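# Unclip both clips from the cell, leads stay connected

## Task

Get both clips off the cell and set them down somewhere away from it. Neither strip may end up bent, and the leads must remain plugged in.

## Robot and tools

Robot: two 7-joint arms, left_arm and right_arm, each with a two-finger gripper and a wrist camera (cam_left_wrist, cam_right_wrist, both 896x504). Base poses in the scene frame: left_arm at (+0.031, +0.303, 0) m, quat_wxyz (+1.000, 0, 0, -0.005); right_arm at (+0.041, -0.276, 0) m, quat_wxyz (+1.000, 0, 0, -0.027). A camera stand sits on the floor behind the arms.

Frame: all hand positions, orientations and velocities use the scene frame. Its origin is at table-top height, halfway between the nominal bases; +z points up, +x points out over the table, and left_arm is on the +y side (image left/right does not follow arm names). Reported hand poses may be off by a few cm, more when reaching far.

Joint order (always): waist, shoulder, upper arm roll, elbow, forearm roll, wrist pitch, wrist roll. Stated ranges in rad: waist -6.283 to 6.283, shoulder -2.059 to 2.094, upper arm roll -6.283 to 6.283, elbow -0.192 to 3.927, forearm roll -6.283 to 6.283, wrist pitch -1.693 to 3.142, wrist roll -6.283 to 6.283. True ends may differ by 0.010 rad.

Gripper: fingers point along its +z, open and close along its y. end_effector_position is the spot between the pads when closed, about 2 cm short of the fingertips; closing pushes the tips roughly 10 mm further along +z, mostly while the pads are wider than 40 mm apart.

A row: one list of 16 numbers covering both arms, each in [-1, 1]: left_arm's 7 joint values then its opening, then right_arm's 7 joint values then its opening. Joint values are offsets, not poses: scaled so 1.0 = 2.207 rad, measured from the arm's Joint targets as they stood when the action (or move) began, never from the previous row. Opening is absolute: +1 fully open, -1 closed. Sending 0 for a joint re-commands its current target; to keep a gripper as it is, resend its present opening, since 0 means half open. Squeeze by commanding an opening well under grip_measured.

execute_actions(actions, cameras): actions is a list of actions; each action is a list of up to 15 rows, one per 1/30 s step, and a short list repeats its final row to fill 15 steps. An action asking a joint more than 0.010 rad beyond its range is rejected for both arms; a malformed action or a failing first action voids the call. Images arrive only when actions is empty or cameras names them (["all"], a list of names, or []). An empty call also reveals temperatures, remaining actions and scene number.

move(target, speed, blend, opening_speed, blocking, cameras): target is one 16-number row or a list of up to 15 rows, every row offset from the same starting Joint targets. Joints travel together along interpolated paths, so hands curve; no obstacle avoidance. speed is rad/s for the joint with the longest travel, 0.01 to 3.14, default 0.5 (one value or one per target). blend in rad rounds corners between listed targets; 0 stops at each. opening_speed (0.2 or more, scale units per second) ramps the grippers. Whole list must fit in 10 s; each path lasts at least 0.5 s. blocking=false returns after about 0.5 s while it runs. The result adds a move: line, e.g. done, off_target (resting more than 0.01 rad from target), moving, held (a check withheld steps or the clearance check stopped it) or fault; limits=held may follow. Neither done nor off_target proves contact or its absence. Faster moves and targets set deeper past a contact press harder.

wait(seconds 0 to 10): holds last commands; returns early if a running move ends. stop(): brakes a running move, needing room. zoom_image(camera, region [x0, y0, x1, y1] in pixels, top-left origin, at most 504 by 504) magnifies the latest image of cam_left_wrist or cam_right_wrist. clear_fault(arm) releases a reported torque fault on left_arm or right_arm. finished_scene(scene 1 or 2) ends the scene irreversibly; the goal must hold without the robot.

Results: Joint positions and velocities per arm in joint order (rad, rad/s), plus finger-pad gap (m, 0.084 fully open); velocities may read "within noise". Joint targets are the base for the next offsets. Joint torques (N m, positive toward larger angle) include arm weight, offsets and noise. end_effector_position (m), end_effector_quat_wxyz, linear and angular velocities. grip_measured uses the opening scale. Tool commands shows current gripper commands. "joint sent to its limit" means a joint was clipped at its end; "joint command not followed" means the clearance check between arms altered steps.

Motion limits: joint targets at most 3.14 rad/s (0.16 s to accelerate), each target kept within 0.637 rad of the measured angle, gripper speed capped at 1 m/s. The scene keeps running while you think.

Avoid: dropping anything or leaving it off the table; releasing parts that are moving; arm-to-arm contact or one gripper closing on the other's fingers; slamming or shoving fixed or heavy things. Torque faults trigger at contact load limits (N m) waist 44.1, shoulder 44.3, upper arm roll 28.2, elbow 28.2, forearm roll 28.2, wrist pitch 15.2, wrist roll 15.8, or after a motor sits at its torque limit for 1 s; the arm then halts until clear_fault. To relieve a push, command targets back past the measured positions. Motors heating to 80 °C brake the arm for 30 to 60 s (MOTOR HOT warns from 65 °C). Do not bend the strips or pull out the leads.

Camera calibration (OpenCV pinhole+radial, scene 1 start): cam_left_wrist K=[[695.085, 0, 449.355], [0, 695.085, 249.883], [0, 0, 1]], pos_world=[0.605091, -0.0237698, 0.494362]; cam_right_wrist K=[[672.837, 0, 447.629], [0, 672.837, 253.011], [0, 0, 1]], pos_world=[0.5097, -0.473533, 0.433553]. Wrist camera poses follow their arms and may lag during motion.

Each tool is called as a command line: name --argument value for each argument, lists and objects as JSON in quotes; but a table of rows of numbers goes row by row, as --pt "numbers of a row", without its own name.

## Session

execute_actions --actions '[]'

Scene clock: 0.00 s.
left_arm: end_effector_position=(+0.5516, -0.0043, +0.3510) grip_measured=+1.00 end_effector_quat_wxyz=(+0.035, +0.894, -0.442, +0.059) | right_arm: end_effector_position=(+0.4616, -0.4897, +0.2915) grip_measured=+1.00 end_effector_quat_wxyz=(+0.165, +0.834, -0.506, +0.147)
Joint positions: left_arm=[-0.501 0.368 0.004 1.916 -0.066 1.426 0.416 0.084] | right_arm=[-0.46 -0.2 0.195 0.992 -0.418 1.005 0.966 0.084]
Joint velocities: within noise
Joint torques (N m): no reading
Motor temperatures (°C): left_arm=[35 38 37 36 33 36 37] | right_arm=[40 35 33 38 39 35 37]
Joint targets: left_arm=[-0.501 0.368 0.004 1.916 -0.066 1.426 0.416] | right_arm=[-0.460 -0.200 0.195 0.992 -0.418 1.005 0.966]
Tool commands: left_gripper/opening=+1.0 right_gripper/opening=+1.0

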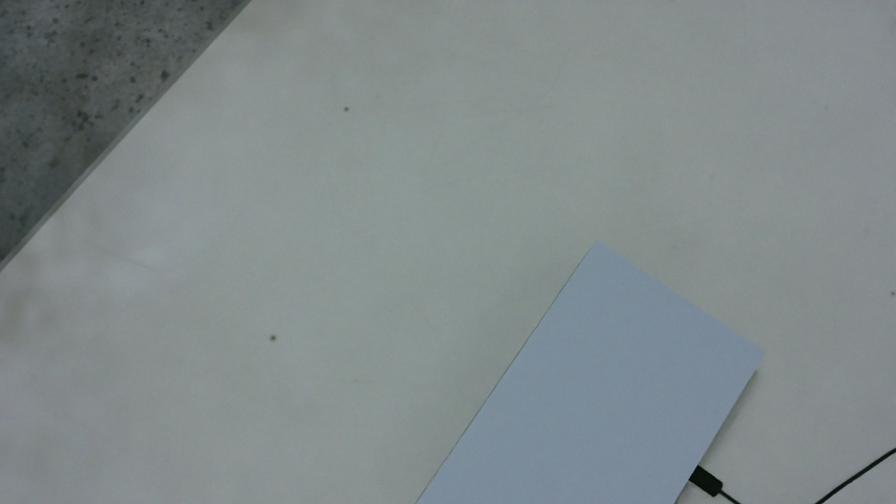

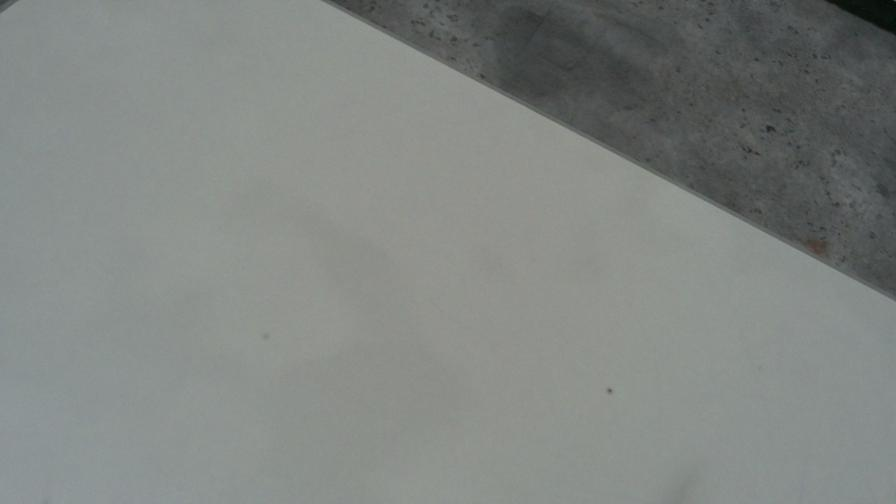

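move --target '[0.25,-0.1,0,0,0,0.05,0,1,-0.0,0,0,0,0,0,0,1]' --cameras '["all"]'

Scene clock: 8.70 s.
left_arm: end_effector_position=(+0.5784, +0.3111, +0.4654) grip_measured=+1.00 end_effector_quat_wxyz=(+0.005, +0.975, -0.186, +0.120) | right_arm: end_effector_position=(+0.4616, -0.4897, +0.2915) grip_measured=+1.00 end_effector_quat_wxyz=(+0.165, +0.834, -0.506, +0.147)
Joint positions: left_arm=[0.051 0.148 0.004 1.916 -0.066 1.536 0.416 0.084] | right_arm=[-0.46 -0.2 0.195 0.992 -0.418 1.005 0.966 0.084]
Joint torques (N m): left_arm=[2.91 -20.58 -0.18 11.44 -0.23 -1.83 0.18] | right_arm=[0.15 -11.06 -0.56 11.75 -0.34 -2.38 0.15]
Joint targets: left_arm=[0.051 0.148 0.004 1.916 -0.066 1.536 0.416] | right_arm=[-0.460 -0.200 0.195 0.992 -0.418 1.005 0.966]
move: done
camera_calibration:
cam_left_wrist: T_world_to_cam=[[-0.347713, -0.934968, -0.070214, 0.558775], [-0.8809, 0.351415, -0.317054, 0.626175], [0.32111, -0.0483922, -0.945805, 0.397945], [0, 0, 0, 1]] pos_world=[0.618107, 0.321648, 0.614144]

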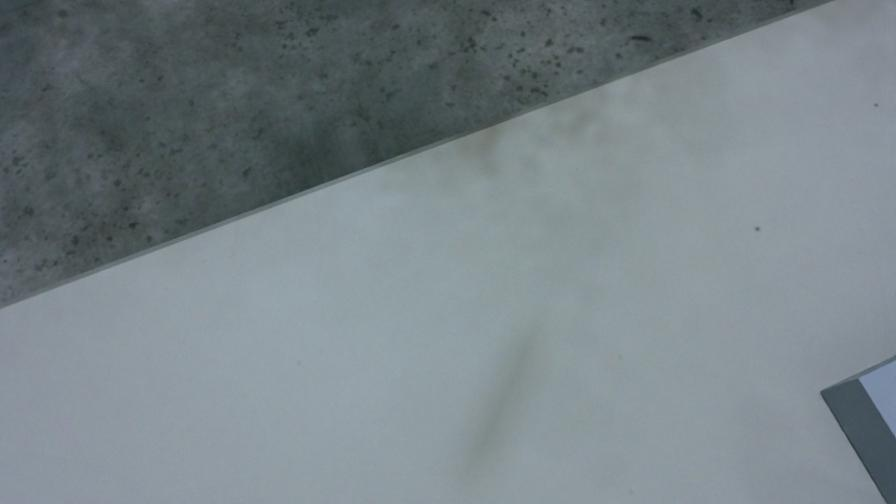

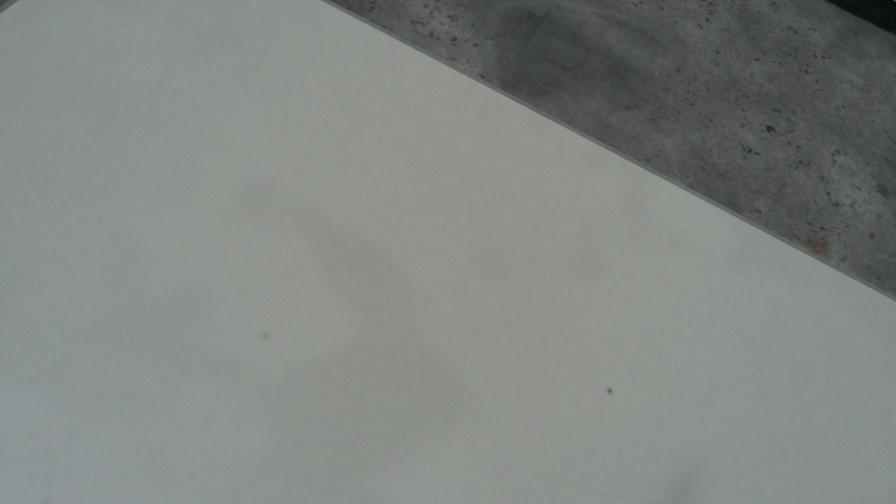

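move --target '[-0.13,-0.1,0,0,0,-0.28,0,1,-0.0,0,0,0,0,0,0,1]' --cameras '["cam_left_wrist"]'

Scene clock: 12.43 s.
left_arm: end_effector_position=(+0.5813, +0.1569, +0.7192) grip_measured=+1.00 end_effector_quat_wxyz=(-0.012, +0.815, -0.274, +0.511) | right_arm: end_effector_position=(+0.4616, -0.4897, +0.2915) grip_measured=+1.00 end_effector_quat_wxyz=(+0.165, +0.834, -0.506, +0.147)
Joint positions: left_arm=[-0.236 -0.073 0.004 1.916 -0.066 0.918 0.416 0.084] | right_arm=[-0.46 -0.2 0.195 0.992 -0.418 1.005 0.966 0.084]
Joint torques (N m): left_arm=[-2.63 -15 0.93 10.51 -0.01 -3.43 0.1] | right_arm=[-0.15 -10.89 -0.43 11.8 -0.37 -2.38 0.32]
Joint targets: left_arm=[-0.236 -0.073 0.004 1.916 -0.066 0.918 0.416] | right_arm=[-0.460 -0.200 0.195 0.992 -0.418 1.005 0.966]
move: done
camera_calibration:
cam_left_wrist: T_world_to_cam=[[-0.399585, -0.862495, -0.310539, 0.625085], [-0.25836, 0.430986, -0.864581, 0.782717], [0.879535, -0.265242, -0.39505, -0.0571181], [0, 0, 0, 1]] pos_world=[0.502234, 0.186642, 0.848271]
Images, in order (width x height): cam_left_wrist 896x504.

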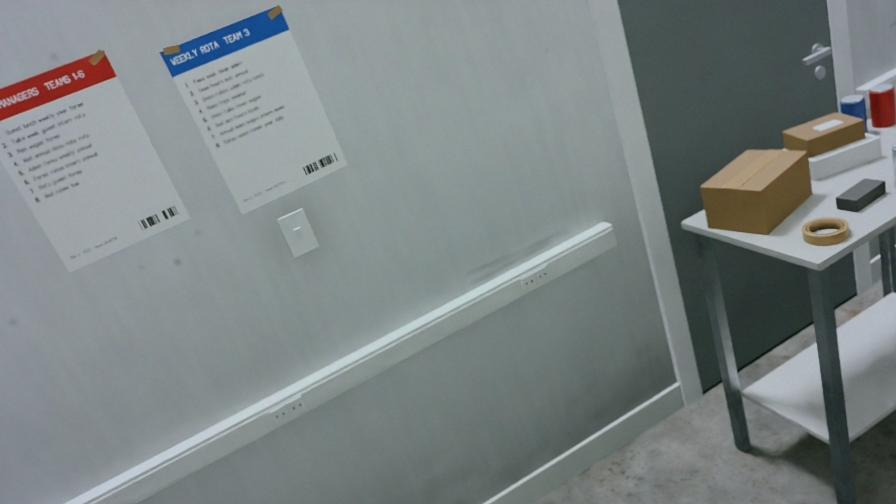

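move --target '[0.05,-0.04,0,0,0,0.56,0,1,-0.0,0,0,0,0,0,0,1]' --speed 0.9 --cameras '["cam_left_wrist"]'

Scene clock: 16.93 s.
left_arm: end_effector_position=(+0.3487, +0.2446, +0.5424) grip_measured=+1.00 end_effector_quat_wxyz=(+0.034, +0.957, -0.287, -0.034) | right_arm: end_effector_position=(+0.4616, -0.4897, +0.2915) grip_measured=+1.00 end_effector_quat_wxyz=(+0.165, +0.834, -0.506, +0.147)
Joint positions: left_arm=[-0.126 -0.161 0.004 1.916 -0.066 2.154 0.416 0.084] | right_arm=[-0.46 -0.2 0.195 0.992 -0.418 1.005 0.966 0.084]
Joint torques (N m): left_arm=[2.85 -11.79 0.78 9.42 -0.33 -1.15 0.13] | right_arm=[-0.09 -11.25 -0.64 11.44 -0.31 -2.35 0.15]
Joint targets: left_arm=[-0.126 -0.161 0.004 1.916 -0.066 2.154 0.416] | right_arm=[-0.460 -0.200 0.195 0.992 -0.418 1.005 0.966]
move: done
camera_calibration:
cam_left_wrist: T_world_to_cam=[[-0.542482, -0.838872, 0.0447988, 0.404094], [-0.840035, 0.541216, -0.0377787, 0.259482], [0.00744566, -0.0581268, -0.998281, 0.68145], [0, 0, 0, 1]] pos_world=[0.432113, 0.238158, 0.671978]
Images, in order (width x height): cam_left_wrist 896x504.

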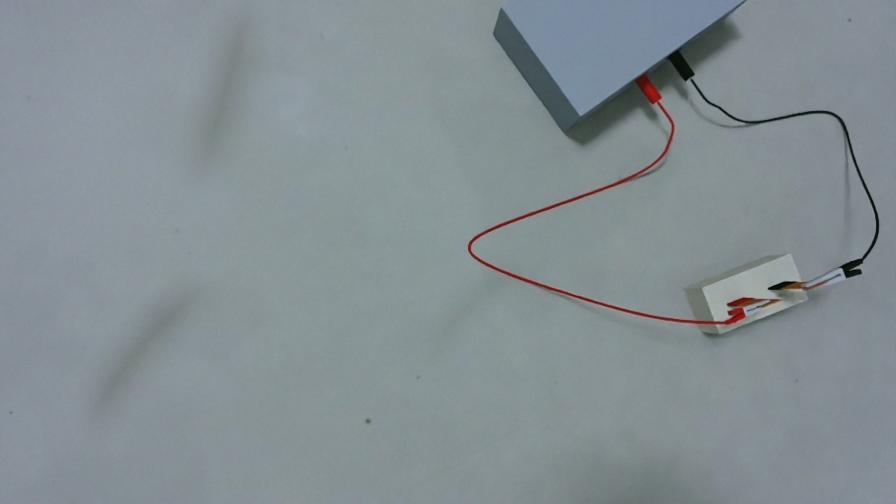

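zoom_image --camera "cam_left_wrist" --region '[660, 220, 896, 353]'

Scaled by 2.136 from the camera's 896x504 image, which has a finer 1280x720 frame.

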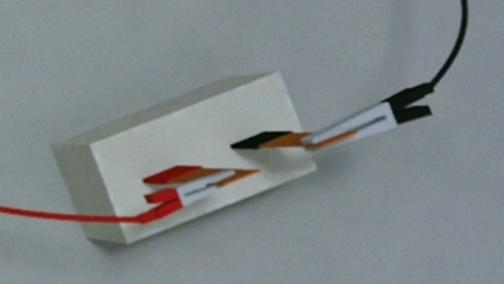

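move --target '[-0.432,-0.117,0,-0.5836,0.03,-0.5016,-0.433,1,0,0,0,0,0,0,0,1]' --speed 0.8 --cameras '["cam_left_wrist"]'

zoom_image --camera "cam_left_wrist" --region '[250, 100, 650, 400]'

Scene clock: 38.47 s.
left_arm: end_effector_position=(+0.1893, +0.0025, +0.2004) grip_measured=+1.00 end_effector_quat_wxyz=(+0.001, +0.963, -0.270, +0.000) | right_arm: end_effector_position=(+0.4616, -0.4897, +0.2915) grip_measured=+1.00 end_effector_quat_wxyz=(+0.165, +0.834, -0.506, +0.147)
Joint positions: left_arm=[-1.079 -0.42 0.004 0.628 0 1.047 -0.539 0.084] | right_arm=[-0.46 -0.2 0.195 0.992 -0.418 1.005 0.966 0.084]
Joint torques (N m): left_arm=[-2.05 -10.19 1.04 12.35 0.94 -2.56 -0.36] | right_arm=[-0.13 -10.69 -0.59 11.59 -0.38 -2.21 0.26]
Joint targets: left_arm=[-1.079 -0.420 0.004 0.628 0.001 1.047 -0.539] | right_arm=[-0.460 -0.200 0.195 0.992 -0.418 1.005 0.966]
move: done
camera_calibration:
cam_left_wrist: T_world_to_cam=[[-0.512372, -0.857947, -0.0374499, 0.140766], [-0.853918, 0.513622, -0.0837657, 0.255635], [0.0911016, -0.01094, -0.995782, 0.310786], [0, 0, 0, 1]] pos_world=[0.262103, -0.00712954, 0.33616]
Images, in order (width x height): cam_left_wrist 896x504.

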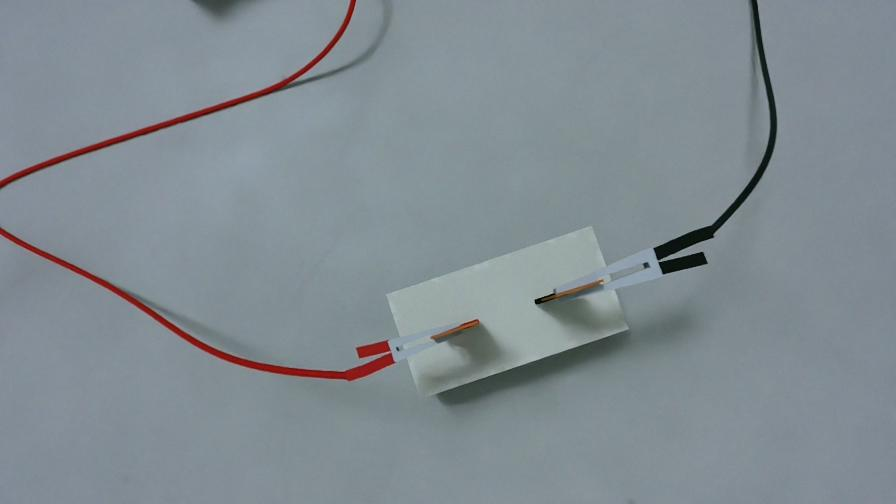

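Scaled by 1.260 from the camera's 896x504 image, which has a finer 1280x720 frame.

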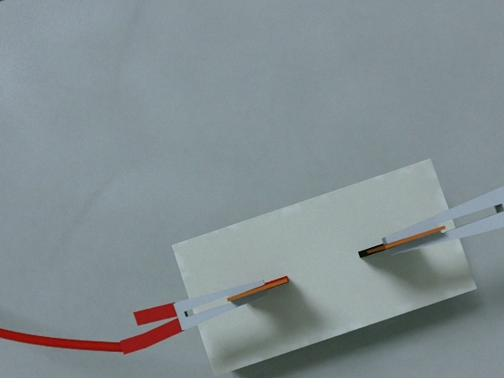

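move --target '[0.158,0.3625,0,0.4164,0,0.4169,0.439,1,0,0,0,0,0,0,0,1]' --speed 0.6 --cameras '["cam_left_wrist"]'

Scene clock: 65.23 s.
left_arm: end_effector_position=(+0.3088, +0.0512, +0.2264) grip_measured=+1.00 end_effector_quat_wxyz=(-0.061, +0.769, -0.507, -0.385) | right_arm: end_effector_position=(+0.4616, -0.4897, +0.2915) grip_measured=+1.00 end_effector_quat_wxyz=(+0.165, +0.834, -0.506, +0.147)
Joint positions: left_arm=[-0.731 0.38 0.004 1.547 0.001 1.967 0.43 0.084] | right_arm=[-0.46 -0.2 0.195 0.992 -0.418 1.005 0.966 0.084]
Joint torques (N m): left_arm=[3.01 -19.97 -0.85 11.47 0.76 0.88 0.6] | right_arm=[0.12 -11 -0.25 11.6 -0.05 -2.37 0.38]
Joint targets: left_arm=[-0.731 0.380 0.004 1.547 0.001 1.967 0.430] | right_arm=[-0.460 -0.200 0.195 0.992 -0.418 1.005 0.966]
move: done
camera_calibration:
cam_left_wrist: T_world_to_cam=[[-0.844563, -0.465619, 0.26441, 0.258843], [-0.237662, 0.768465, 0.59412, -0.0220211], [-0.479823, 0.438931, -0.759677, 0.426046], [0, 0, 0, 1]] pos_world=[0.417803, -0.0495604, 0.2683]
Images, in order (width x height): cam_left_wrist 896x504.

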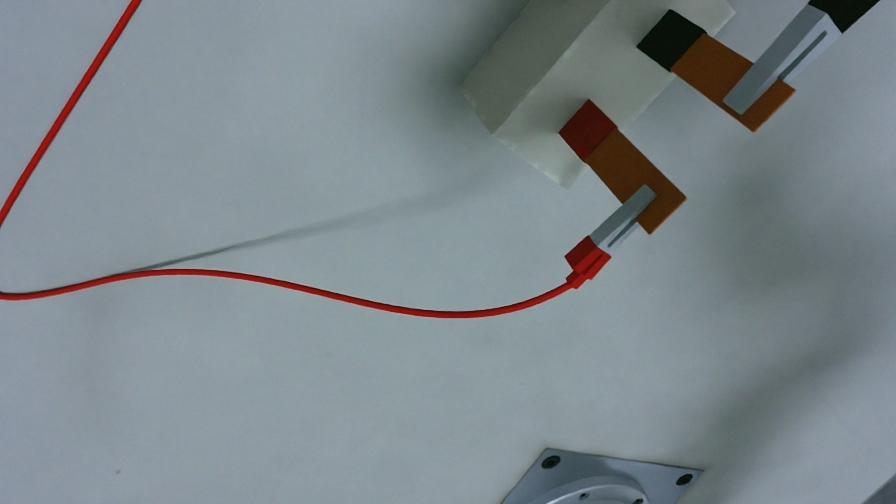

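move --target '[-0.0489,-0.3448,0,-0.3756,0,-0.3933,0.2202,1,0,0,0,0,0,0,0,1]' --speed 0.8 --cameras '["cam_left_wrist"]'

move --target '[0,0,0,0,0,0,-0.7118,1,0,0,0,0,0,0,0,1]' --speed 1.5

move --target '[0,0,0,0,0,0,-0.7118,1,0,0,0,0,0,0,0,1]' --speed 1.5 --cameras '["cam_left_wrist"]'

Scene clock: 89.10 s.
left_arm: end_effector_position=(+0.2671, +0.0371, +0.2201) grip_measured=+1.00 end_effector_quat_wxyz=(-0.001, -0.637, +0.771, +0.001) | right_arm: end_effector_position=(+0.4616, -0.4897, +0.2915) grip_measured=+1.00 end_effector_quat_wxyz=(+0.165, +0.834, -0.506, +0.147)
Joint positions: left_arm=[-0.838 -0.38 0.004 0.718 0.001 1.099 0.916 0.084] | right_arm=[-0.46 -0.2 0.195 0.992 -0.418 1.005 0.966 0.084]
Joint torques (N m): left_arm=[-2.57 -10.99 0.63 12.1 -0.28 -2.66 0.74] | right_arm=[0.24 -11 -0.23 11.65 -0.27 -2.25 0.34]
Joint targets: left_arm=[-0.838 -0.380 0.004 0.718 0.001 1.099 0.916] | right_arm=[-0.460 -0.200 0.195 0.992 -0.418 1.005 0.966]
move: done
camera_calibration:
cam_left_wrist: T_world_to_cam=[[-0.98289, 0.180388, -0.037237, 0.298101], [0.182964, 0.979478, -0.0845439, 0.0118724], [0.0212222, -0.0899105, -0.995724, 0.345231], [0, 0, 0, 1]] pos_world=[0.283502, -0.0343627, 0.355859]
Images, in order (width x height): cam_left_wrist 896x504.

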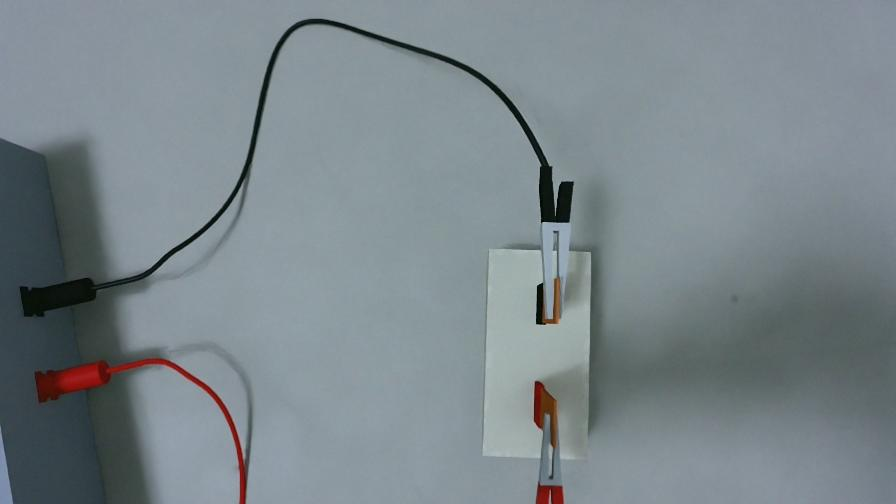

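Scene clock: 90.97 s.
left_arm: end_effector_position=(+0.2671, +0.0371, +0.2201) grip_measured=+1.00 end_effector_quat_wxyz=(+0.000, +0.995, -0.095, -0.001) | right_arm: end_effector_position=(+0.4616, -0.4897, +0.2915) grip_measured=+1.00 end_effector_quat_wxyz=(+0.165, +0.834, -0.506, +0.147)
Joint positions: left_arm=[-0.838 -0.38 0.004 0.718 0.001 1.099 -0.655 0.084] | right_arm=[-0.46 -0.2 0.195 0.992 -0.418 1.005 0.966 0.084]
Joint torques (N m): left_arm=[-2.78 -11.2 0.98 12.21 -0.05 -2.29 -0.27] | right_arm=[0.12 -11.13 -0.02 11.63 -0.37 -2.33 0.29]
Joint targets: left_arm=[-0.838 -0.380 0.004 0.718 0.001 1.099 -0.655] | right_arm=[-0.460 -0.200 0.195 0.992 -0.418 1.005 0.966]
move: done

Scene clock: 92.83 s.
left_arm: end_effector_position=(+0.2671, +0.0371, +0.2201) grip_measured=+1.00 end_effector_quat_wxyz=(+0.000, +0.771, +0.637, -0.001) | right_arm: end_effector_position=(+0.4616, -0.4897, +0.2915) grip_measured=+1.00 end_effector_quat_wxyz=(+0.165, +0.834, -0.506, +0.147)
Joint positions: left_arm=[-0.838 -0.38 0.004 0.718 0.001 1.099 -2.226 0.084] | right_arm=[-0.46 -0.2 0.195 0.992 -0.418 1.005 0.966 0.084]
Joint torques (N m): left_arm=[-2.48 -10.99 1.05 12.09 -0.05 -1.9 -0.47] | right_arm=[0.1 -10.96 -0.06 11.44 -0.37 -2.38 0.37]
Joint targets: left_arm=[-0.838 -0.380 0.004 0.718 0.001 1.099 -2.226] | right_arm=[-0.460 -0.200 0.195 0.992 -0.418 1.005 0.966]
move: done
camera_calibration:
cam_left_wrist: T_world_to_cam=[[0.98279, -0.180303, -0.0401912, -0.212818], [-0.183134, -0.979494, -0.0839897, 0.182101], [-0.0242234, 0.0899045, -0.995656, 0.350732], [0, 0, 0, 1]] pos_world=[0.251, 0.108463, 0.355949]
Images, in order (width x height): cam_left_wrist 896x504.

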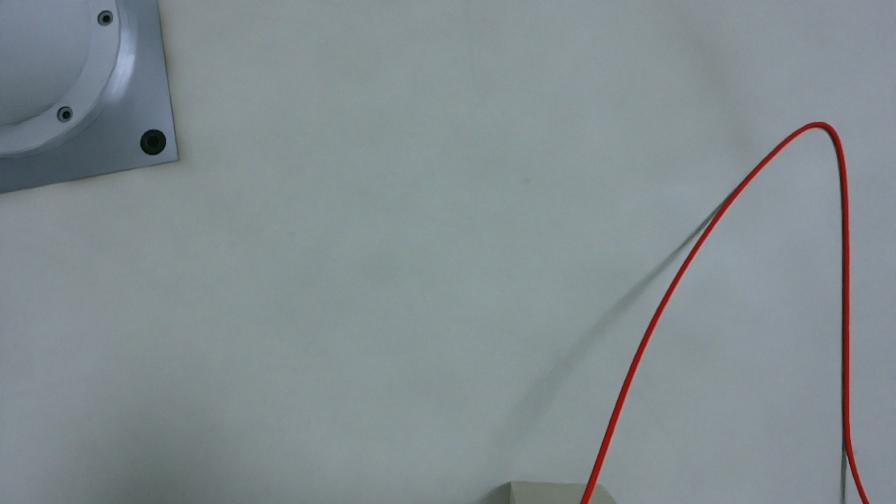

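move --target '[-0.0965,0.1287,0,0.1223,0,-0.0068,-0.0961,1,0,0,0,0,0,0,0,1]' --speed 0.6 --cameras '["cam_left_wrist"]'

Scene clock: 103.13 s.
left_arm: end_effector_position=(+0.2464, -0.0791, +0.2205) grip_measured=+1.00 end_effector_quat_wxyz=(+0.000, +0.771, +0.637, +0.000) | right_arm: end_effector_position=(+0.4616, -0.4897, +0.2915) grip_measured=+1.00 end_effector_quat_wxyz=(+0.165, +0.834, -0.506, +0.147)
Joint positions: left_arm=[-1.051 -0.097 0.004 0.988 0.001 1.084 -2.438 0.084] | right_arm=[-0.46 -0.2 0.195 0.992 -0.418 1.005 0.966 0.084]
Joint torques (N m): left_arm=[-3.37 -12.68 0.8 13.01 -0.03 -2.4 -0.3] | right_arm=[0.19 -10.78 -0.15 11.78 -0.16 -2.26 0.21]
Joint targets: left_arm=[-1.051 -0.096 0.004 0.988 0.001 1.084 -2.438] | right_arm=[-0.460 -0.200 0.195 0.992 -0.418 1.005 0.966]
move: done
camera_calibration:
cam_left_wrist: T_world_to_cam=[[0.982766, -0.180744, -0.038772, -0.213795], [-0.183453, -0.979403, -0.0843494, 0.0648075], [-0.0227278, 0.0900086, -0.995682, 0.360734], [0, 0, 0, 1]] pos_world=[0.230198, -0.0076386, 0.356354]
Images, in order (width x height): cam_left_wrist 896x504.

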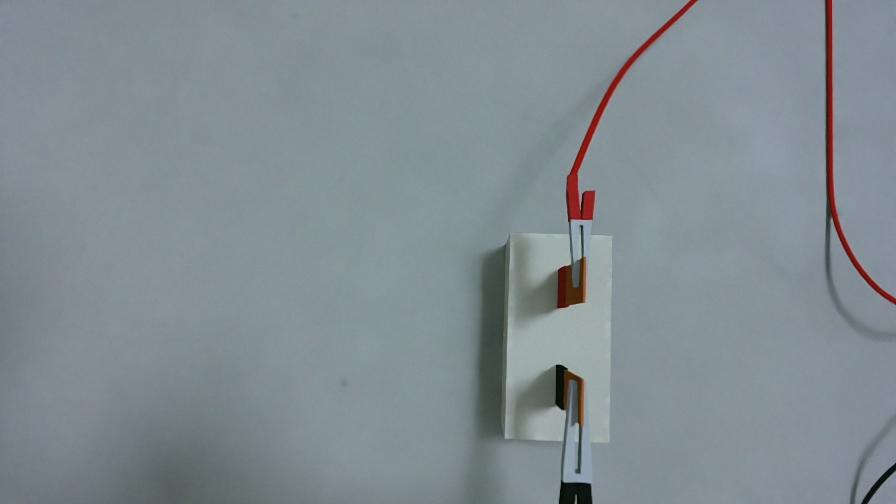

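move --target '[0.0983,-0.1178,0,-0.1128,0,0.005,0.761,1,0,0,0,0,0,0,0,1]' --speed 1.4

move --target '[0,0,0,0,0,0,0.761,0.0,0,0,0,0,0,0,0,1]' --speed 1.4

move --pt "0 0.0353 0 -0.0517 0 -0.087 0 0 0 0 0 0 0 0 0 1" --pt "0 0.0816 0 -0.0825 0 -0.164 0 0 0 0 0 0 0 0 0 1" --blend 0.02 --speed 0.3 --cameras '["cam_left_wrist"]'

Scene clock: 119.93 s.
left_arm: end_effector_position=(+0.2728, +0.0328, +0.2205) grip_measured=+1.00 end_effector_quat_wxyz=(+0.000, +0.999, -0.041, +0.000) | right_arm: end_effector_position=(+0.4616, -0.4897, +0.2915) grip_measured=+1.00 end_effector_quat_wxyz=(+0.165, +0.834, -0.506, +0.147)
Joint positions: left_arm=[-0.835 -0.356 0.004 0.739 0.001 1.095 -0.759 0.084] | right_arm=[-0.46 -0.2 0.195 0.992 -0.418 1.005 0.966 0.084]
Joint torques (N m): left_arm=[3.13 -11.44 0.21 12.11 -0.01 -1.31 0.73] | right_arm=[-0.24 -10.88 -0.07 11.57 -0.27 -2.39 0.3]
Joint targets: left_arm=[-0.835 -0.356 0.004 0.739 0.001 1.095 -0.759] | right_arm=[-0.460 -0.200 0.195 0.992 -0.418 1.005 0.966]
move: done

Scene clock: 121.93 s.
left_arm: end_effector_position=(+0.2728, +0.0328, +0.2205) grip_measured=-0.01 end_effector_quat_wxyz=(-0.001, -0.636, +0.771, +0.000) | right_arm: end_effector_position=(+0.4616, -0.4897, +0.2915) grip_measured=+1.00 end_effector_quat_wxyz=(+0.165, +0.834, -0.506, +0.147)
Joint positions: left_arm=[-0.835 -0.356 0.004 0.739 0.001 1.095 0.921 0.044] | right_arm=[-0.46 -0.2 0.195 0.992 -0.418 1.005 0.966 0.084]
Joint torques (N m): left_arm=[2.96 -9.8 -0.34 12.59 0.03 -1.8 0.61] | right_arm=[0.1 -10.6 -0.25 11.43 -0.26 -2.47 0.45]
Joint targets: left_arm=[-0.835 -0.356 0.004 0.739 0.001 1.095 0.921] | right_arm=[-0.460 -0.200 0.195 0.992 -0.418 1.005 0.966]
move: done

Scene clock: 123.63 s.
left_arm: end_effector_position=(+0.2728, +0.0328, +0.1105) grip_measured=-0.01 end_effector_quat_wxyz=(+0.000, -0.636, +0.771, +0.000) | right_arm: end_effector_position=(+0.4616, -0.4897, +0.2915) grip_measured=+1.00 end_effector_quat_wxyz=(+0.165, +0.834, -0.506, +0.147)
Joint positions: left_arm=[-0.835 -0.176 0.004 0.557 0.001 0.733 0.921 0.044] | right_arm=[-0.46 -0.2 0.195 0.992 -0.418 1.005 0.966 0.084]
Joint torques (N m): left_arm=[2.75 -9.61 -0.33 10.46 0 -2.36 0.69] | right_arm=[-0.11 -10.82 -0.15 11.65 -0.41 -2.43 0.4]
Joint targets: left_arm=[-0.835 -0.176 0.004 0.557 0.001 0.733 0.921] | right_arm=[-0.460 -0.200 0.195 0.992 -0.418 1.005 0.966]
move: done
camera_calibration:
cam_left_wrist: T_world_to_cam=[[-0.982666, 0.181393, -0.0382624, 0.30043], [0.184058, 0.979273, -0.0845346, 0.0054813], [0.0221354, -0.0901118, -0.995686, 0.235312], [0, 0, 0, 1]] pos_world=[0.289005, -0.0386591, 0.246255]
Images, in order (width x height): cam_left_wrist 896x504.

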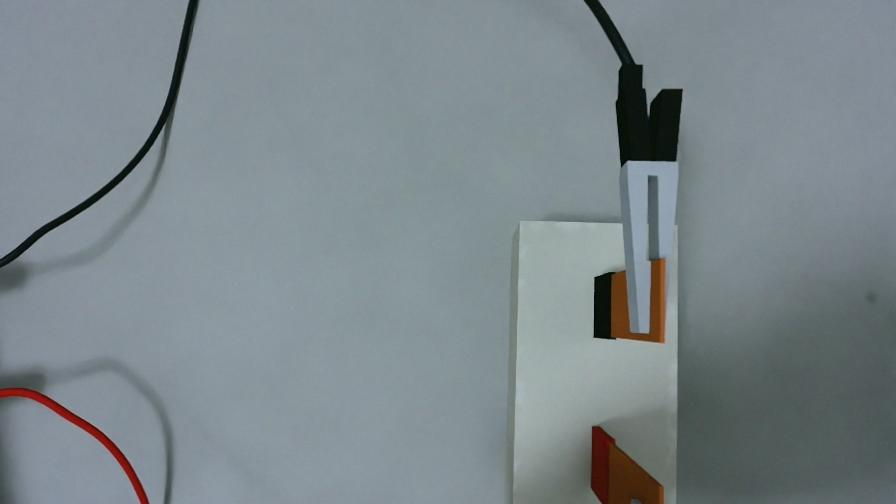

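move --target '[0,0,0,0,0,0,0,-0.78,0,0,0,0,0,0,0,1]' --opening_speed 0.5 --cameras '["cam_left_wrist"]'

move --target '[0,0,0,0,0,0,0,-0.88,0,0,0,0,0,0,0,1]' --opening_speed 0.2 --cameras '["cam_left_wrist"]'

Scene clock: 132.13 s.
left_arm: end_effector_position=(+0.2728, +0.0328, +0.1105) grip_measured=-0.80 end_effector_quat_wxyz=(+0.000, -0.636, +0.771, +0.000) | right_arm: end_effector_position=(+0.4616, -0.4897, +0.2915) grip_measured=+1.00 end_effector_quat_wxyz=(+0.165, +0.834, -0.506, +0.147)
Joint positions: left_arm=[-0.835 -0.176 0.004 0.557 0.001 0.733 0.921 0.009] | right_arm=[-0.46 -0.2 0.195 0.992 -0.418 1.005 0.966 0.084]
Joint torques (N m): left_arm=[2.59 -9.55 0.39 10.78 -0.02 -2.43 0.52] | right_arm=[0.24 -11.37 -0.19 11.45 -0.2 -2.43 0.38]
Joint targets: left_arm=[-0.835 -0.176 0.004 0.557 0.001 0.733 0.921] | right_arm=[-0.460 -0.200 0.195 0.992 -0.418 1.005 0.966]
move: done
camera_calibration:
cam_left_wrist: T_world_to_cam=[[-0.982666, 0.181395, -0.0382444, 0.300426], [0.184056, 0.979282, -0.0844372, 0.00545825], [0.0221356, -0.0900127, -0.995695, 0.235318], [0, 0, 0, 1]] pos_world=[0.289005, -0.0386592, 0.246256]
Images, in order (width x height): cam_left_wrist 896x504.

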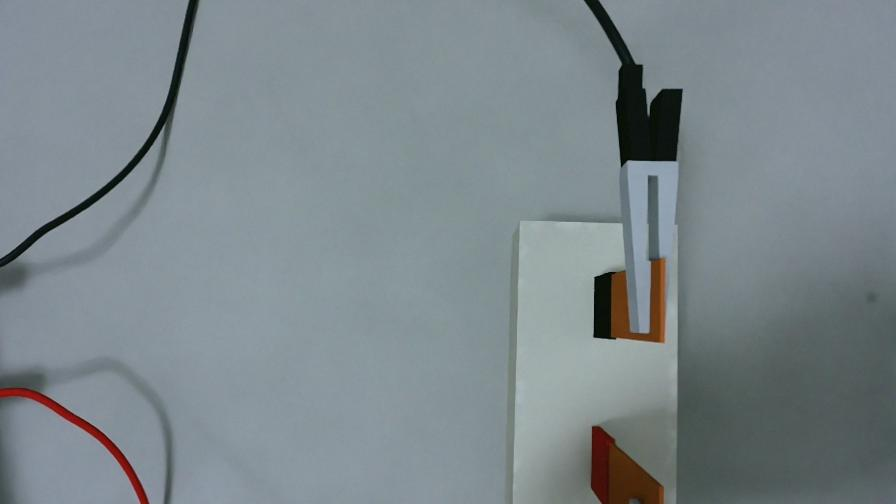

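Scene clock: 132.83 s.
left_arm: end_effector_position=(+0.2728, +0.0328, +0.1105) grip_measured=-0.85 end_effector_quat_wxyz=(+0.000, -0.636, +0.771, +0.000) | right_arm: end_effector_position=(+0.4616, -0.4897, +0.2915) grip_measured=+1.00 end_effector_quat_wxyz=(+0.165, +0.834, -0.506, +0.147)
Joint positions: left_arm=[-0.835 -0.176 0.004 0.557 0.001 0.733 0.921 0.007] | right_arm=[-0.46 -0.2 0.195 0.992 -0.418 1.005 0.966 0.084]
Joint torques (N m): left_arm=[2.36 -9.62 0.45 10.77 0.01 -2.42 0.5] | right_arm=[0.01 -10.93 -0.16 11.33 -0.31 -2.36 0.38]
Joint targets: left_arm=[-0.835 -0.176 0.004 0.557 0.001 0.733 0.921] | right_arm=[-0.460 -0.200 0.195 0.992 -0.418 1.005 0.966]
move: done
camera_calibration:
cam_left_wrist: T_world_to_cam=[[-0.982666, 0.181395, -0.0382444, 0.300426], [0.184056, 0.979282, -0.0844372, 0.00545825], [0.0221356, -0.0900127, -0.995695, 0.235318], [0, 0, 0, 1]] pos_world=[0.289005, -0.0386592, 0.246256]
Images, in order (width x height): cam_left_wrist 896x504.

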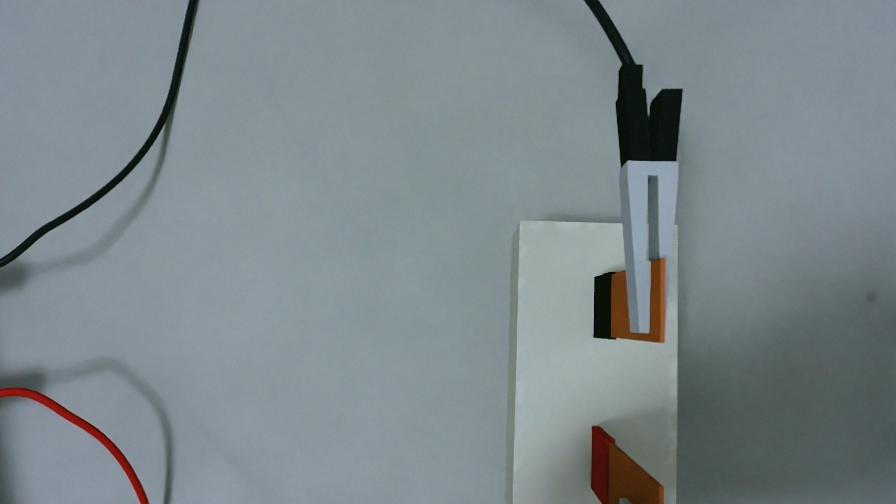

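move --target '[0,0,0,0,0,0,0,-1,0,0,0,0,0,0,0,1]' --opening_speed 0.2 --cameras '["cam_left_wrist"]'

zoom_image --camera "cam_left_wrist" --region '[500, 380, 720, 504]'

Scene clock: 136.20 s.
left_arm: end_effector_position=(+0.2728, +0.0328, +0.1105) grip_measured=-0.85 end_effector_quat_wxyz=(+0.000, -0.636, +0.771, +0.000) | right_arm: end_effector_position=(+0.4616, -0.4897, +0.2915) grip_measured=+1.00 end_effector_quat_wxyz=(+0.165, +0.834, -0.506, +0.147)
Joint positions: left_arm=[-0.835 -0.176 0.004 0.557 0.001 0.733 0.921 0.007] | right_arm=[-0.46 -0.2 0.195 0.992 -0.418 1.005 0.966 0.084]
Joint torques (N m): left_arm=[2.18 -10.02 0.5 11.16 0.03 -2.41 0.37] | right_arm=[0.01 -11.13 -0.21 11.71 -0.11 -2.46 0.43]
Joint targets: left_arm=[-0.835 -0.176 0.004 0.557 0.001 0.733 0.921] | right_arm=[-0.460 -0.200 0.195 0.992 -0.418 1.005 0.966]
move: done
camera_calibration:
cam_left_wrist: T_world_to_cam=[[-0.982666, 0.181395, -0.0382444, 0.300426], [0.184056, 0.979282, -0.0844372, 0.00545825], [0.0221356, -0.0900127, -0.995695, 0.235318], [0, 0, 0, 1]] pos_world=[0.289005, -0.0386592, 0.246256]
Images, in order (width x height): cam_left_wrist 896x504.

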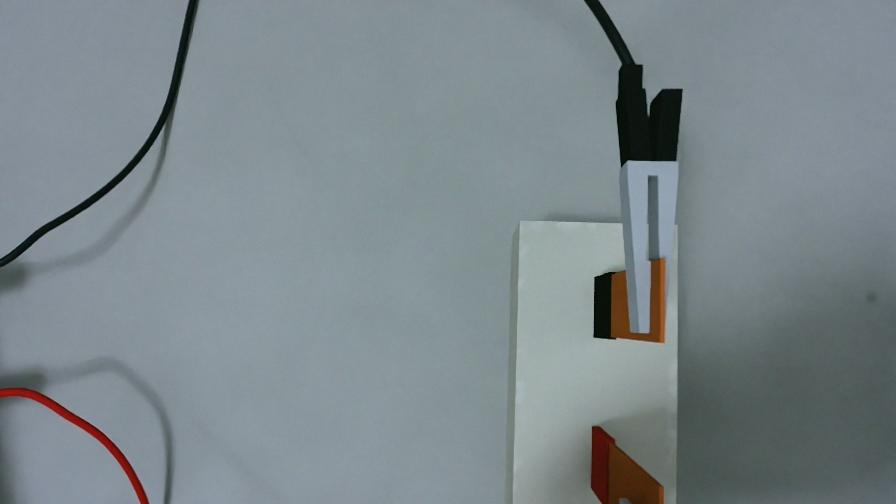

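Scaled by 2.291 from the camera's 896x504 image, which has a finer 1280x720 frame.

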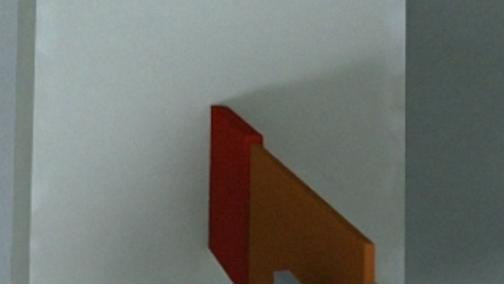

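move --target '[0.0358,-0.0353,0,-0.026,0,0.0093,0.0358,-1,0,0,0,0,0,0,0,1]' --speed 0.05 --cameras '["cam_left_wrist"]'

Scene clock: 141.17 s.
left_arm: end_effector_position=(+0.2796, +0.0658, +0.1155) grip_measured=-0.85 end_effector_quat_wxyz=(+0.000, -0.636, +0.771, +0.000) | right_arm: end_effector_position=(+0.4616, -0.4897, +0.2915) grip_measured=+1.00 end_effector_quat_wxyz=(+0.165, +0.834, -0.506, +0.147)
Joint positions: left_arm=[-0.756 -0.254 0.004 0.499 0.001 0.754 1 0.007] | right_arm=[-0.46 -0.2 0.195 0.992 -0.418 1.005 0.966 0.084]
Joint torques (N m): left_arm=[3.38 -12.06 0.4 10.72 0.15 -1.29 0.67] | right_arm=[-0.24 -10.71 -0.07 11.66 -0.42 -2.44 0.3]
Joint targets: left_arm=[-0.756 -0.254 0.004 0.499 0.001 0.754 1.000] | right_arm=[-0.460 -0.200 0.195 0.992 -0.418 1.005 0.966]
move: done
camera_calibration:
cam_left_wrist: T_world_to_cam=[[-0.982653, 0.181494, -0.0381116, 0.301262], [0.18415, 0.979236, -0.0847629, -0.0277238], [0.0219363, -0.0903108, -0.995672, 0.243277], [0, 0, 0, 1]] pos_world=[0.295805, -0.00555863, 0.251355]
Images, in order (width x height): cam_left_wrist 896x504.

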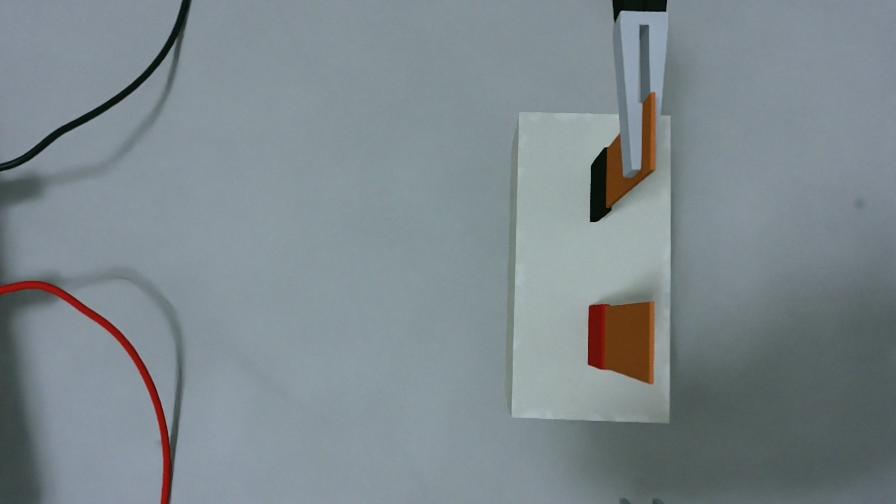

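move --pt "0.0825 -0.0393 0 -0.058 0 -0.019 0.0825 -1 0 0 0 0 0 0 0 1" --pt "0.0825 0.0828 0 -0.0811 0 -0.1645 0.0825 -1 0 0 0 0 0 0 0 1" --speed 0.2 --cameras '["cam_left_wrist"]'

move --target '[0,0,0,0,0,0,0,-0.3,0,0,0,0,0,0,0,1]' --opening_speed 0.4

move --target '[0,-0.18,0,0.03,0,0.21,0,-0.3,0,0,0,0,0,0,0,1]' --speed 0.3 --cameras '["cam_left_wrist"]'

Scene clock: 152.27 s.
left_arm: end_effector_position=(+0.2902, +0.1334, +0.0247) grip_measured=-0.85 end_effector_quat_wxyz=(+0.000, -0.636, +0.771, -0.001) | right_arm: end_effector_position=(+0.4616, -0.4897, +0.2915) grip_measured=+1.00 end_effector_quat_wxyz=(+0.165, +0.834, -0.506, +0.147)
Joint positions: left_arm=[-0.573 -0.072 0.004 0.32 0.001 0.391 1.182 0.007] | right_arm=[-0.46 -0.2 0.195 0.992 -0.418 1.005 0.966 0.084]
Joint torques (N m): left_arm=[2.78 -8.67 0.03 8.06 0.16 -2.44 0.7] | right_arm=[-0.04 -10.81 -0.07 11.51 0.04 -2.41 0.57]
Joint targets: left_arm=[-0.573 -0.072 0.004 0.320 0.001 0.391 1.182] | right_arm=[-0.460 -0.200 0.195 0.992 -0.418 1.005 0.966]
move: done
camera_calibration:
cam_left_wrist: T_world_to_cam=[[-0.982605, 0.181428, -0.0396445, 0.296084], [0.184224, 0.97922, -0.0847865, -0.103568], [0.023438, -0.0906151, -0.99561, 0.158287], [0, 0, 0, 1]] pos_world=[0.306304, 0.0620414, 0.160549]
Images, in order (width x height): cam_left_wrist 896x504.

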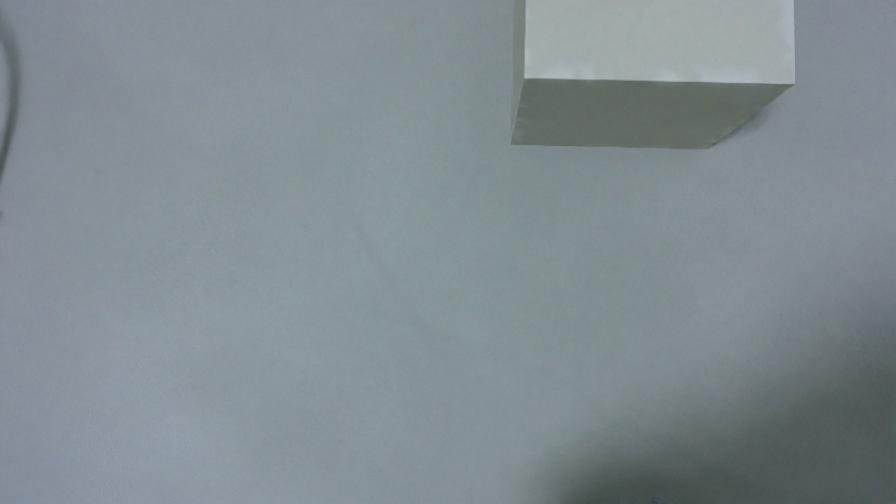

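Scene clock: 154.30 s.
left_arm: end_effector_position=(+0.2902, +0.1334, +0.0247) grip_measured=-0.32 end_effector_quat_wxyz=(+0.000, -0.636, +0.771, -0.001) | right_arm: end_effector_position=(+0.4616, -0.4897, +0.2915) grip_measured=+1.00 end_effector_quat_wxyz=(+0.165, +0.834, -0.506, +0.147)
Joint positions: left_arm=[-0.573 -0.072 0.004 0.32 0.001 0.391 1.182 0.03] | right_arm=[-0.46 -0.2 0.195 0.992 -0.418 1.005 0.966 0.084]
Joint torques (N m): left_arm=[2.91 -8.91 0.11 8.14 0.01 -2.42 0.58] | right_arm=[0.12 -10.97 -0.19 11.6 -0.03 -2.32 0.42]
Joint targets: left_arm=[-0.573 -0.072 0.004 0.320 0.001 0.391 1.182] | right_arm=[-0.460 -0.200 0.195 0.992 -0.418 1.005 0.966]
move: done

Scene clock: 156.37 s.
left_arm: end_effector_position=(+0.2817, +0.1387, +0.1345) grip_measured=-0.32 end_effector_quat_wxyz=(-0.001, -0.636, +0.771, -0.001) | right_arm: end_effector_position=(+0.4616, -0.4897, +0.2915) grip_measured=+1.00 end_effector_quat_wxyz=(+0.165, +0.834, -0.506, +0.147)
Joint positions: left_arm=[-0.573 -0.469 0.004 0.387 0.001 0.854 1.182 0.03] | right_arm=[-0.46 -0.2 0.195 0.992 -0.418 1.005 0.966 0.084]
Joint torques (N m): left_arm=[2.81 -8.37 0.33 12.26 -0.01 -1.16 0.58] | right_arm=[-0.31 -11.08 -0.02 11.4 -0.09 -2.41 0.37]
Joint targets: left_arm=[-0.573 -0.469 0.004 0.387 0.001 0.854 1.182] | right_arm=[-0.460 -0.200 0.195 0.992 -0.418 1.005 0.966]
move: done
camera_calibration:
cam_left_wrist: T_world_to_cam=[[-0.982585, 0.181673, -0.0390216, 0.29092], [0.184444, 0.979054, -0.0862203, -0.097641], [0.0225404, -0.091916, -0.995512, 0.268721], [0, 0, 0, 1]] pos_world=[0.297805, 0.0674434, 0.270448]
Images, in order (width x height): cam_left_wrist 896x504.

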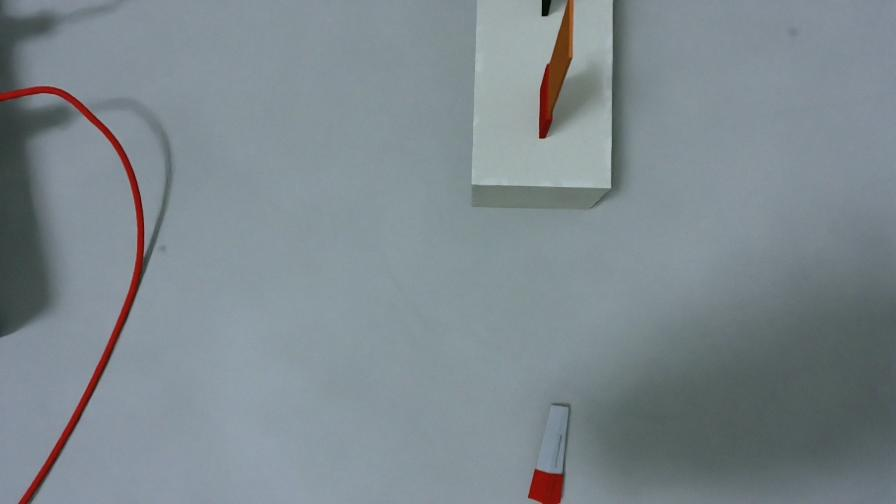

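move --pt "0 -0.068 0 0.068 0 0.136 0 0 0 0 0 0 0 0 0 1" --pt "-0.2116 0.1664 0 0.2696 0 0.1042 -0.2116 0 0 0 0 0 0 0 0 1" --blend 0.05 --speed 0.6 --cameras '["cam_left_wrist"]'

move --pt "0 0.0325 0 -0.0467 0 -0.0793 0 0 0 0 0 0 0 0 0 1" --pt "0 0.072 0 -0.0743 0 -0.1464 0 0 0 0 0 0 0 0 0 1" --blend 0.02 --speed 0.3 --cameras '["cam_left_wrist"]'

Scene clock: 167.90 s.
left_arm: end_effector_position=(+0.2497, -0.0750, +0.2202) grip_measured=-0.01 end_effector_quat_wxyz=(+0.000, -0.637, +0.771, +0.001) | right_arm: end_effector_position=(+0.4616, -0.4897, +0.2915) grip_measured=+1.00 end_effector_quat_wxyz=(+0.165, +0.834, -0.506, +0.147)
Joint positions: left_arm=[-1.04 -0.102 0.004 0.981 0.001 1.084 0.715 0.044] | right_arm=[-0.46 -0.2 0.195 0.992 -0.418 1.005 0.966 0.084]
Joint torques (N m): left_arm=[-2.6 -12.75 0.74 13.28 0.3 -2.53 -0.23] | right_arm=[0.07 -10.76 0.11 11.61 -0.22 -2.37 0.48]
Joint targets: left_arm=[-1.040 -0.102 0.004 0.982 0.001 1.084 0.715] | right_arm=[-0.460 -0.200 0.195 0.992 -0.418 1.005 0.966]
move: done
camera_calibration:
cam_left_wrist: T_world_to_cam=[[-0.982706, 0.181223, -0.0380414, 0.301421], [0.183845, 0.979406, -0.0834605, 0.124455], [0.0221329, -0.0890109, -0.995785, 0.335419], [0, 0, 0, 1]] pos_world=[0.265904, -0.146661, 0.355859]
Images, in order (width x height): cam_left_wrist 896x504.

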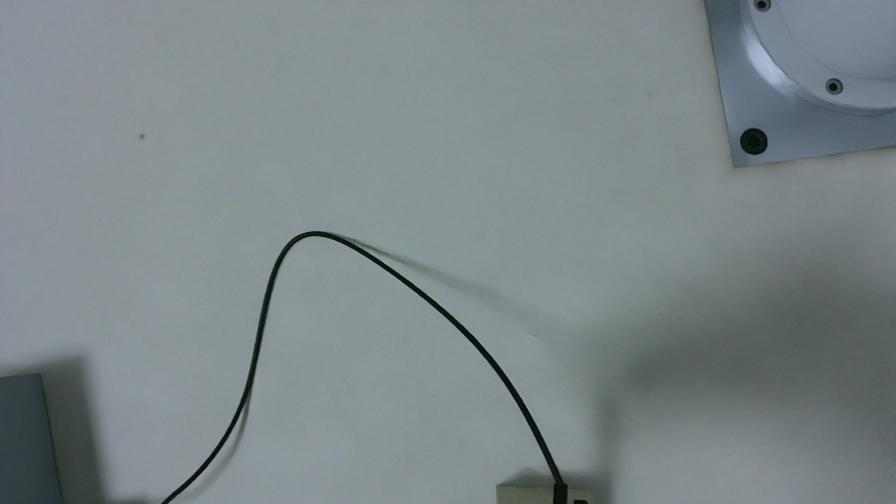

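Scene clock: 169.50 s.
left_arm: end_effector_position=(+0.2497, -0.0751, +0.1102) grip_measured=-0.01 end_effector_quat_wxyz=(+0.000, -0.636, +0.771, +0.000) | right_arm: end_effector_position=(+0.4616, -0.4897, +0.2915) grip_measured=+1.00 end_effector_quat_wxyz=(+0.165, +0.834, -0.506, +0.147)
Joint positions: left_arm=[-1.04 0.057 0.004 0.818 0.001 0.761 0.715 0.044] | right_arm=[-0.46 -0.2 0.195 0.992 -0.418 1.005 0.966 0.084]
Joint torques (N m): left_arm=[-2.57 -14 -0.13 10.85 0.27 -2.57 -0.34] | right_arm=[-0.5 -10.53 -0.22 11.57 0.1 -2.37 0.51]
Joint targets: left_arm=[-1.040 0.057 0.004 0.818 0.001 0.761 0.715] | right_arm=[-0.460 -0.200 0.195 0.992 -0.418 1.005 0.966]
move: done
camera_calibration:
cam_left_wrist: T_world_to_cam=[[-0.982653, 0.181383, -0.0386312, 0.297293], [0.184052, 0.979385, -0.0832453, 0.115181], [0.0227356, -0.0889114, -0.99578, 0.225737], [0, 0, 0, 1]] pos_world=[0.265804, -0.14666, 0.245857]
Images, in order (width x height): cam_left_wrist 896x504.

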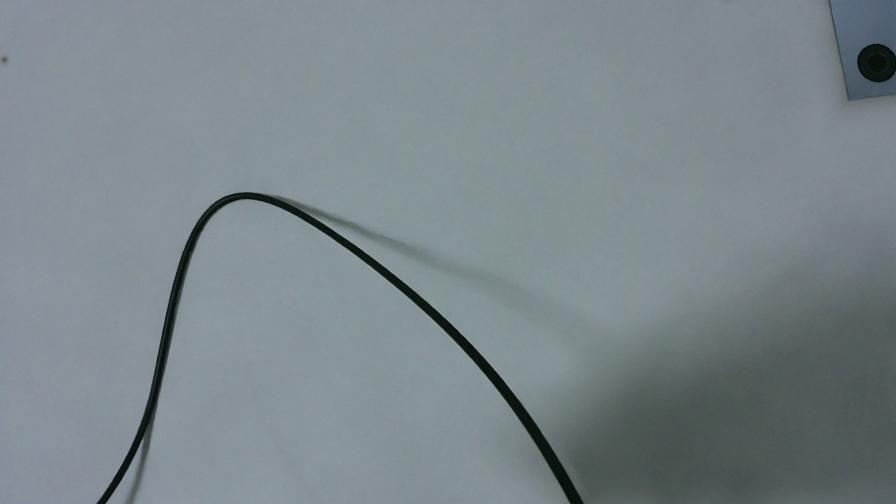

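move --target '[0,0,0,0,0,0,0,-1,0,0,0,0,0,0,0,1]' --opening_speed 0.3

move --target '[-0.0245,0.0343,0,0.0512,0,0.0168,-0.0245,-1,0,0,0,0,0,0,0,1]' --speed 0.05 --cameras '["cam_left_wrist"]'

Scene clock: 179.47 s.
left_arm: end_effector_position=(+0.2497, -0.0751, +0.1101) grip_measured=-0.79 end_effector_quat_wxyz=(+0.000, -0.636, +0.771, +0.000) | right_arm: end_effector_position=(+0.4616, -0.4897, +0.2915) grip_measured=+1.00 end_effector_quat_wxyz=(+0.165, +0.834, -0.506, +0.147)
Joint positions: left_arm=[-1.04 0.057 0.004 0.818 0.001 0.761 0.715 0.009] | right_arm=[-0.46 -0.2 0.195 0.992 -0.418 1.005 0.966 0.084]
Joint torques (N m): left_arm=[-1.63 -14.46 0.1 10.88 0.24 -2.47 -0.06] | right_arm=[-0.7 -10.83 -0.22 11.55 -0.08 -2.53 0.59]
Joint targets: left_arm=[-1.040 0.057 0.004 0.818 0.001 0.761 0.715] | right_arm=[-0.460 -0.200 0.195 0.992 -0.418 1.005 0.966]
move: done

Scene clock: 182.10 s.
left_arm: end_effector_position=(+0.2420, -0.1120, +0.1151) grip_measured=-0.79 end_effector_quat_wxyz=(+0.001, -0.636, +0.771, +0.000) | right_arm: end_effector_position=(+0.4616, -0.4897, +0.2915) grip_measured=+1.00 end_effector_quat_wxyz=(+0.165, +0.834, -0.506, +0.147)
Joint positions: left_arm=[-1.094 0.133 0.004 0.93 0.001 0.798 0.661 0.009] | right_arm=[-0.46 -0.2 0.195 0.992 -0.418 1.005 0.966 0.084]
Joint torques (N m): left_arm=[-3.02 -15.31 0.1 11.6 0.32 -1.3 -0.37] | right_arm=[-0.42 -10.6 -0.17 11.47 -0.21 -2.33 0.46]
Joint targets: left_arm=[-1.094 0.133 0.004 0.931 0.001 0.798 0.661] | right_arm=[-0.460 -0.200 0.195 0.992 -0.418 1.005 0.966]
move: done
camera_calibration:
cam_left_wrist: T_world_to_cam=[[-0.982627, 0.181443, -0.039032, 0.296717], [0.184146, 0.979374, -0.0831683, 0.153108], [0.0231366, -0.088911, -0.995771, 0.227503], [0, 0, 0, 1]] pos_world=[0.258104, -0.18356, 0.250856]
Images, in order (width x height): cam_left_wrist 896x504.

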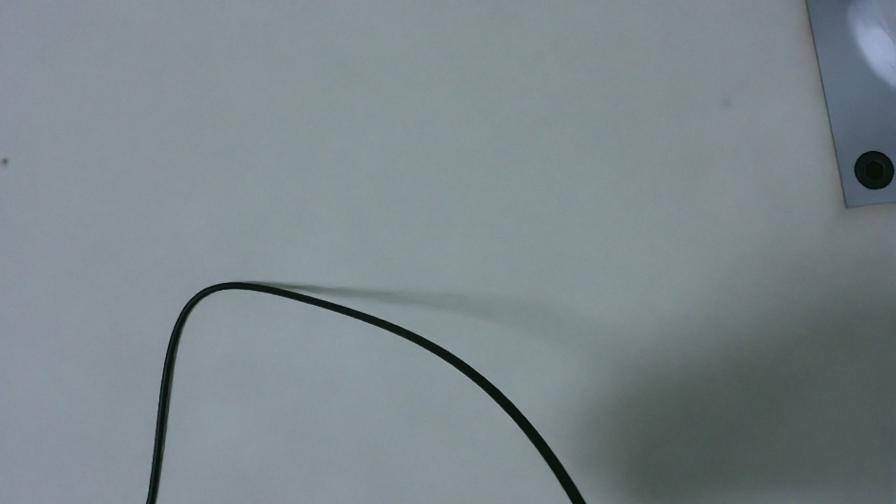

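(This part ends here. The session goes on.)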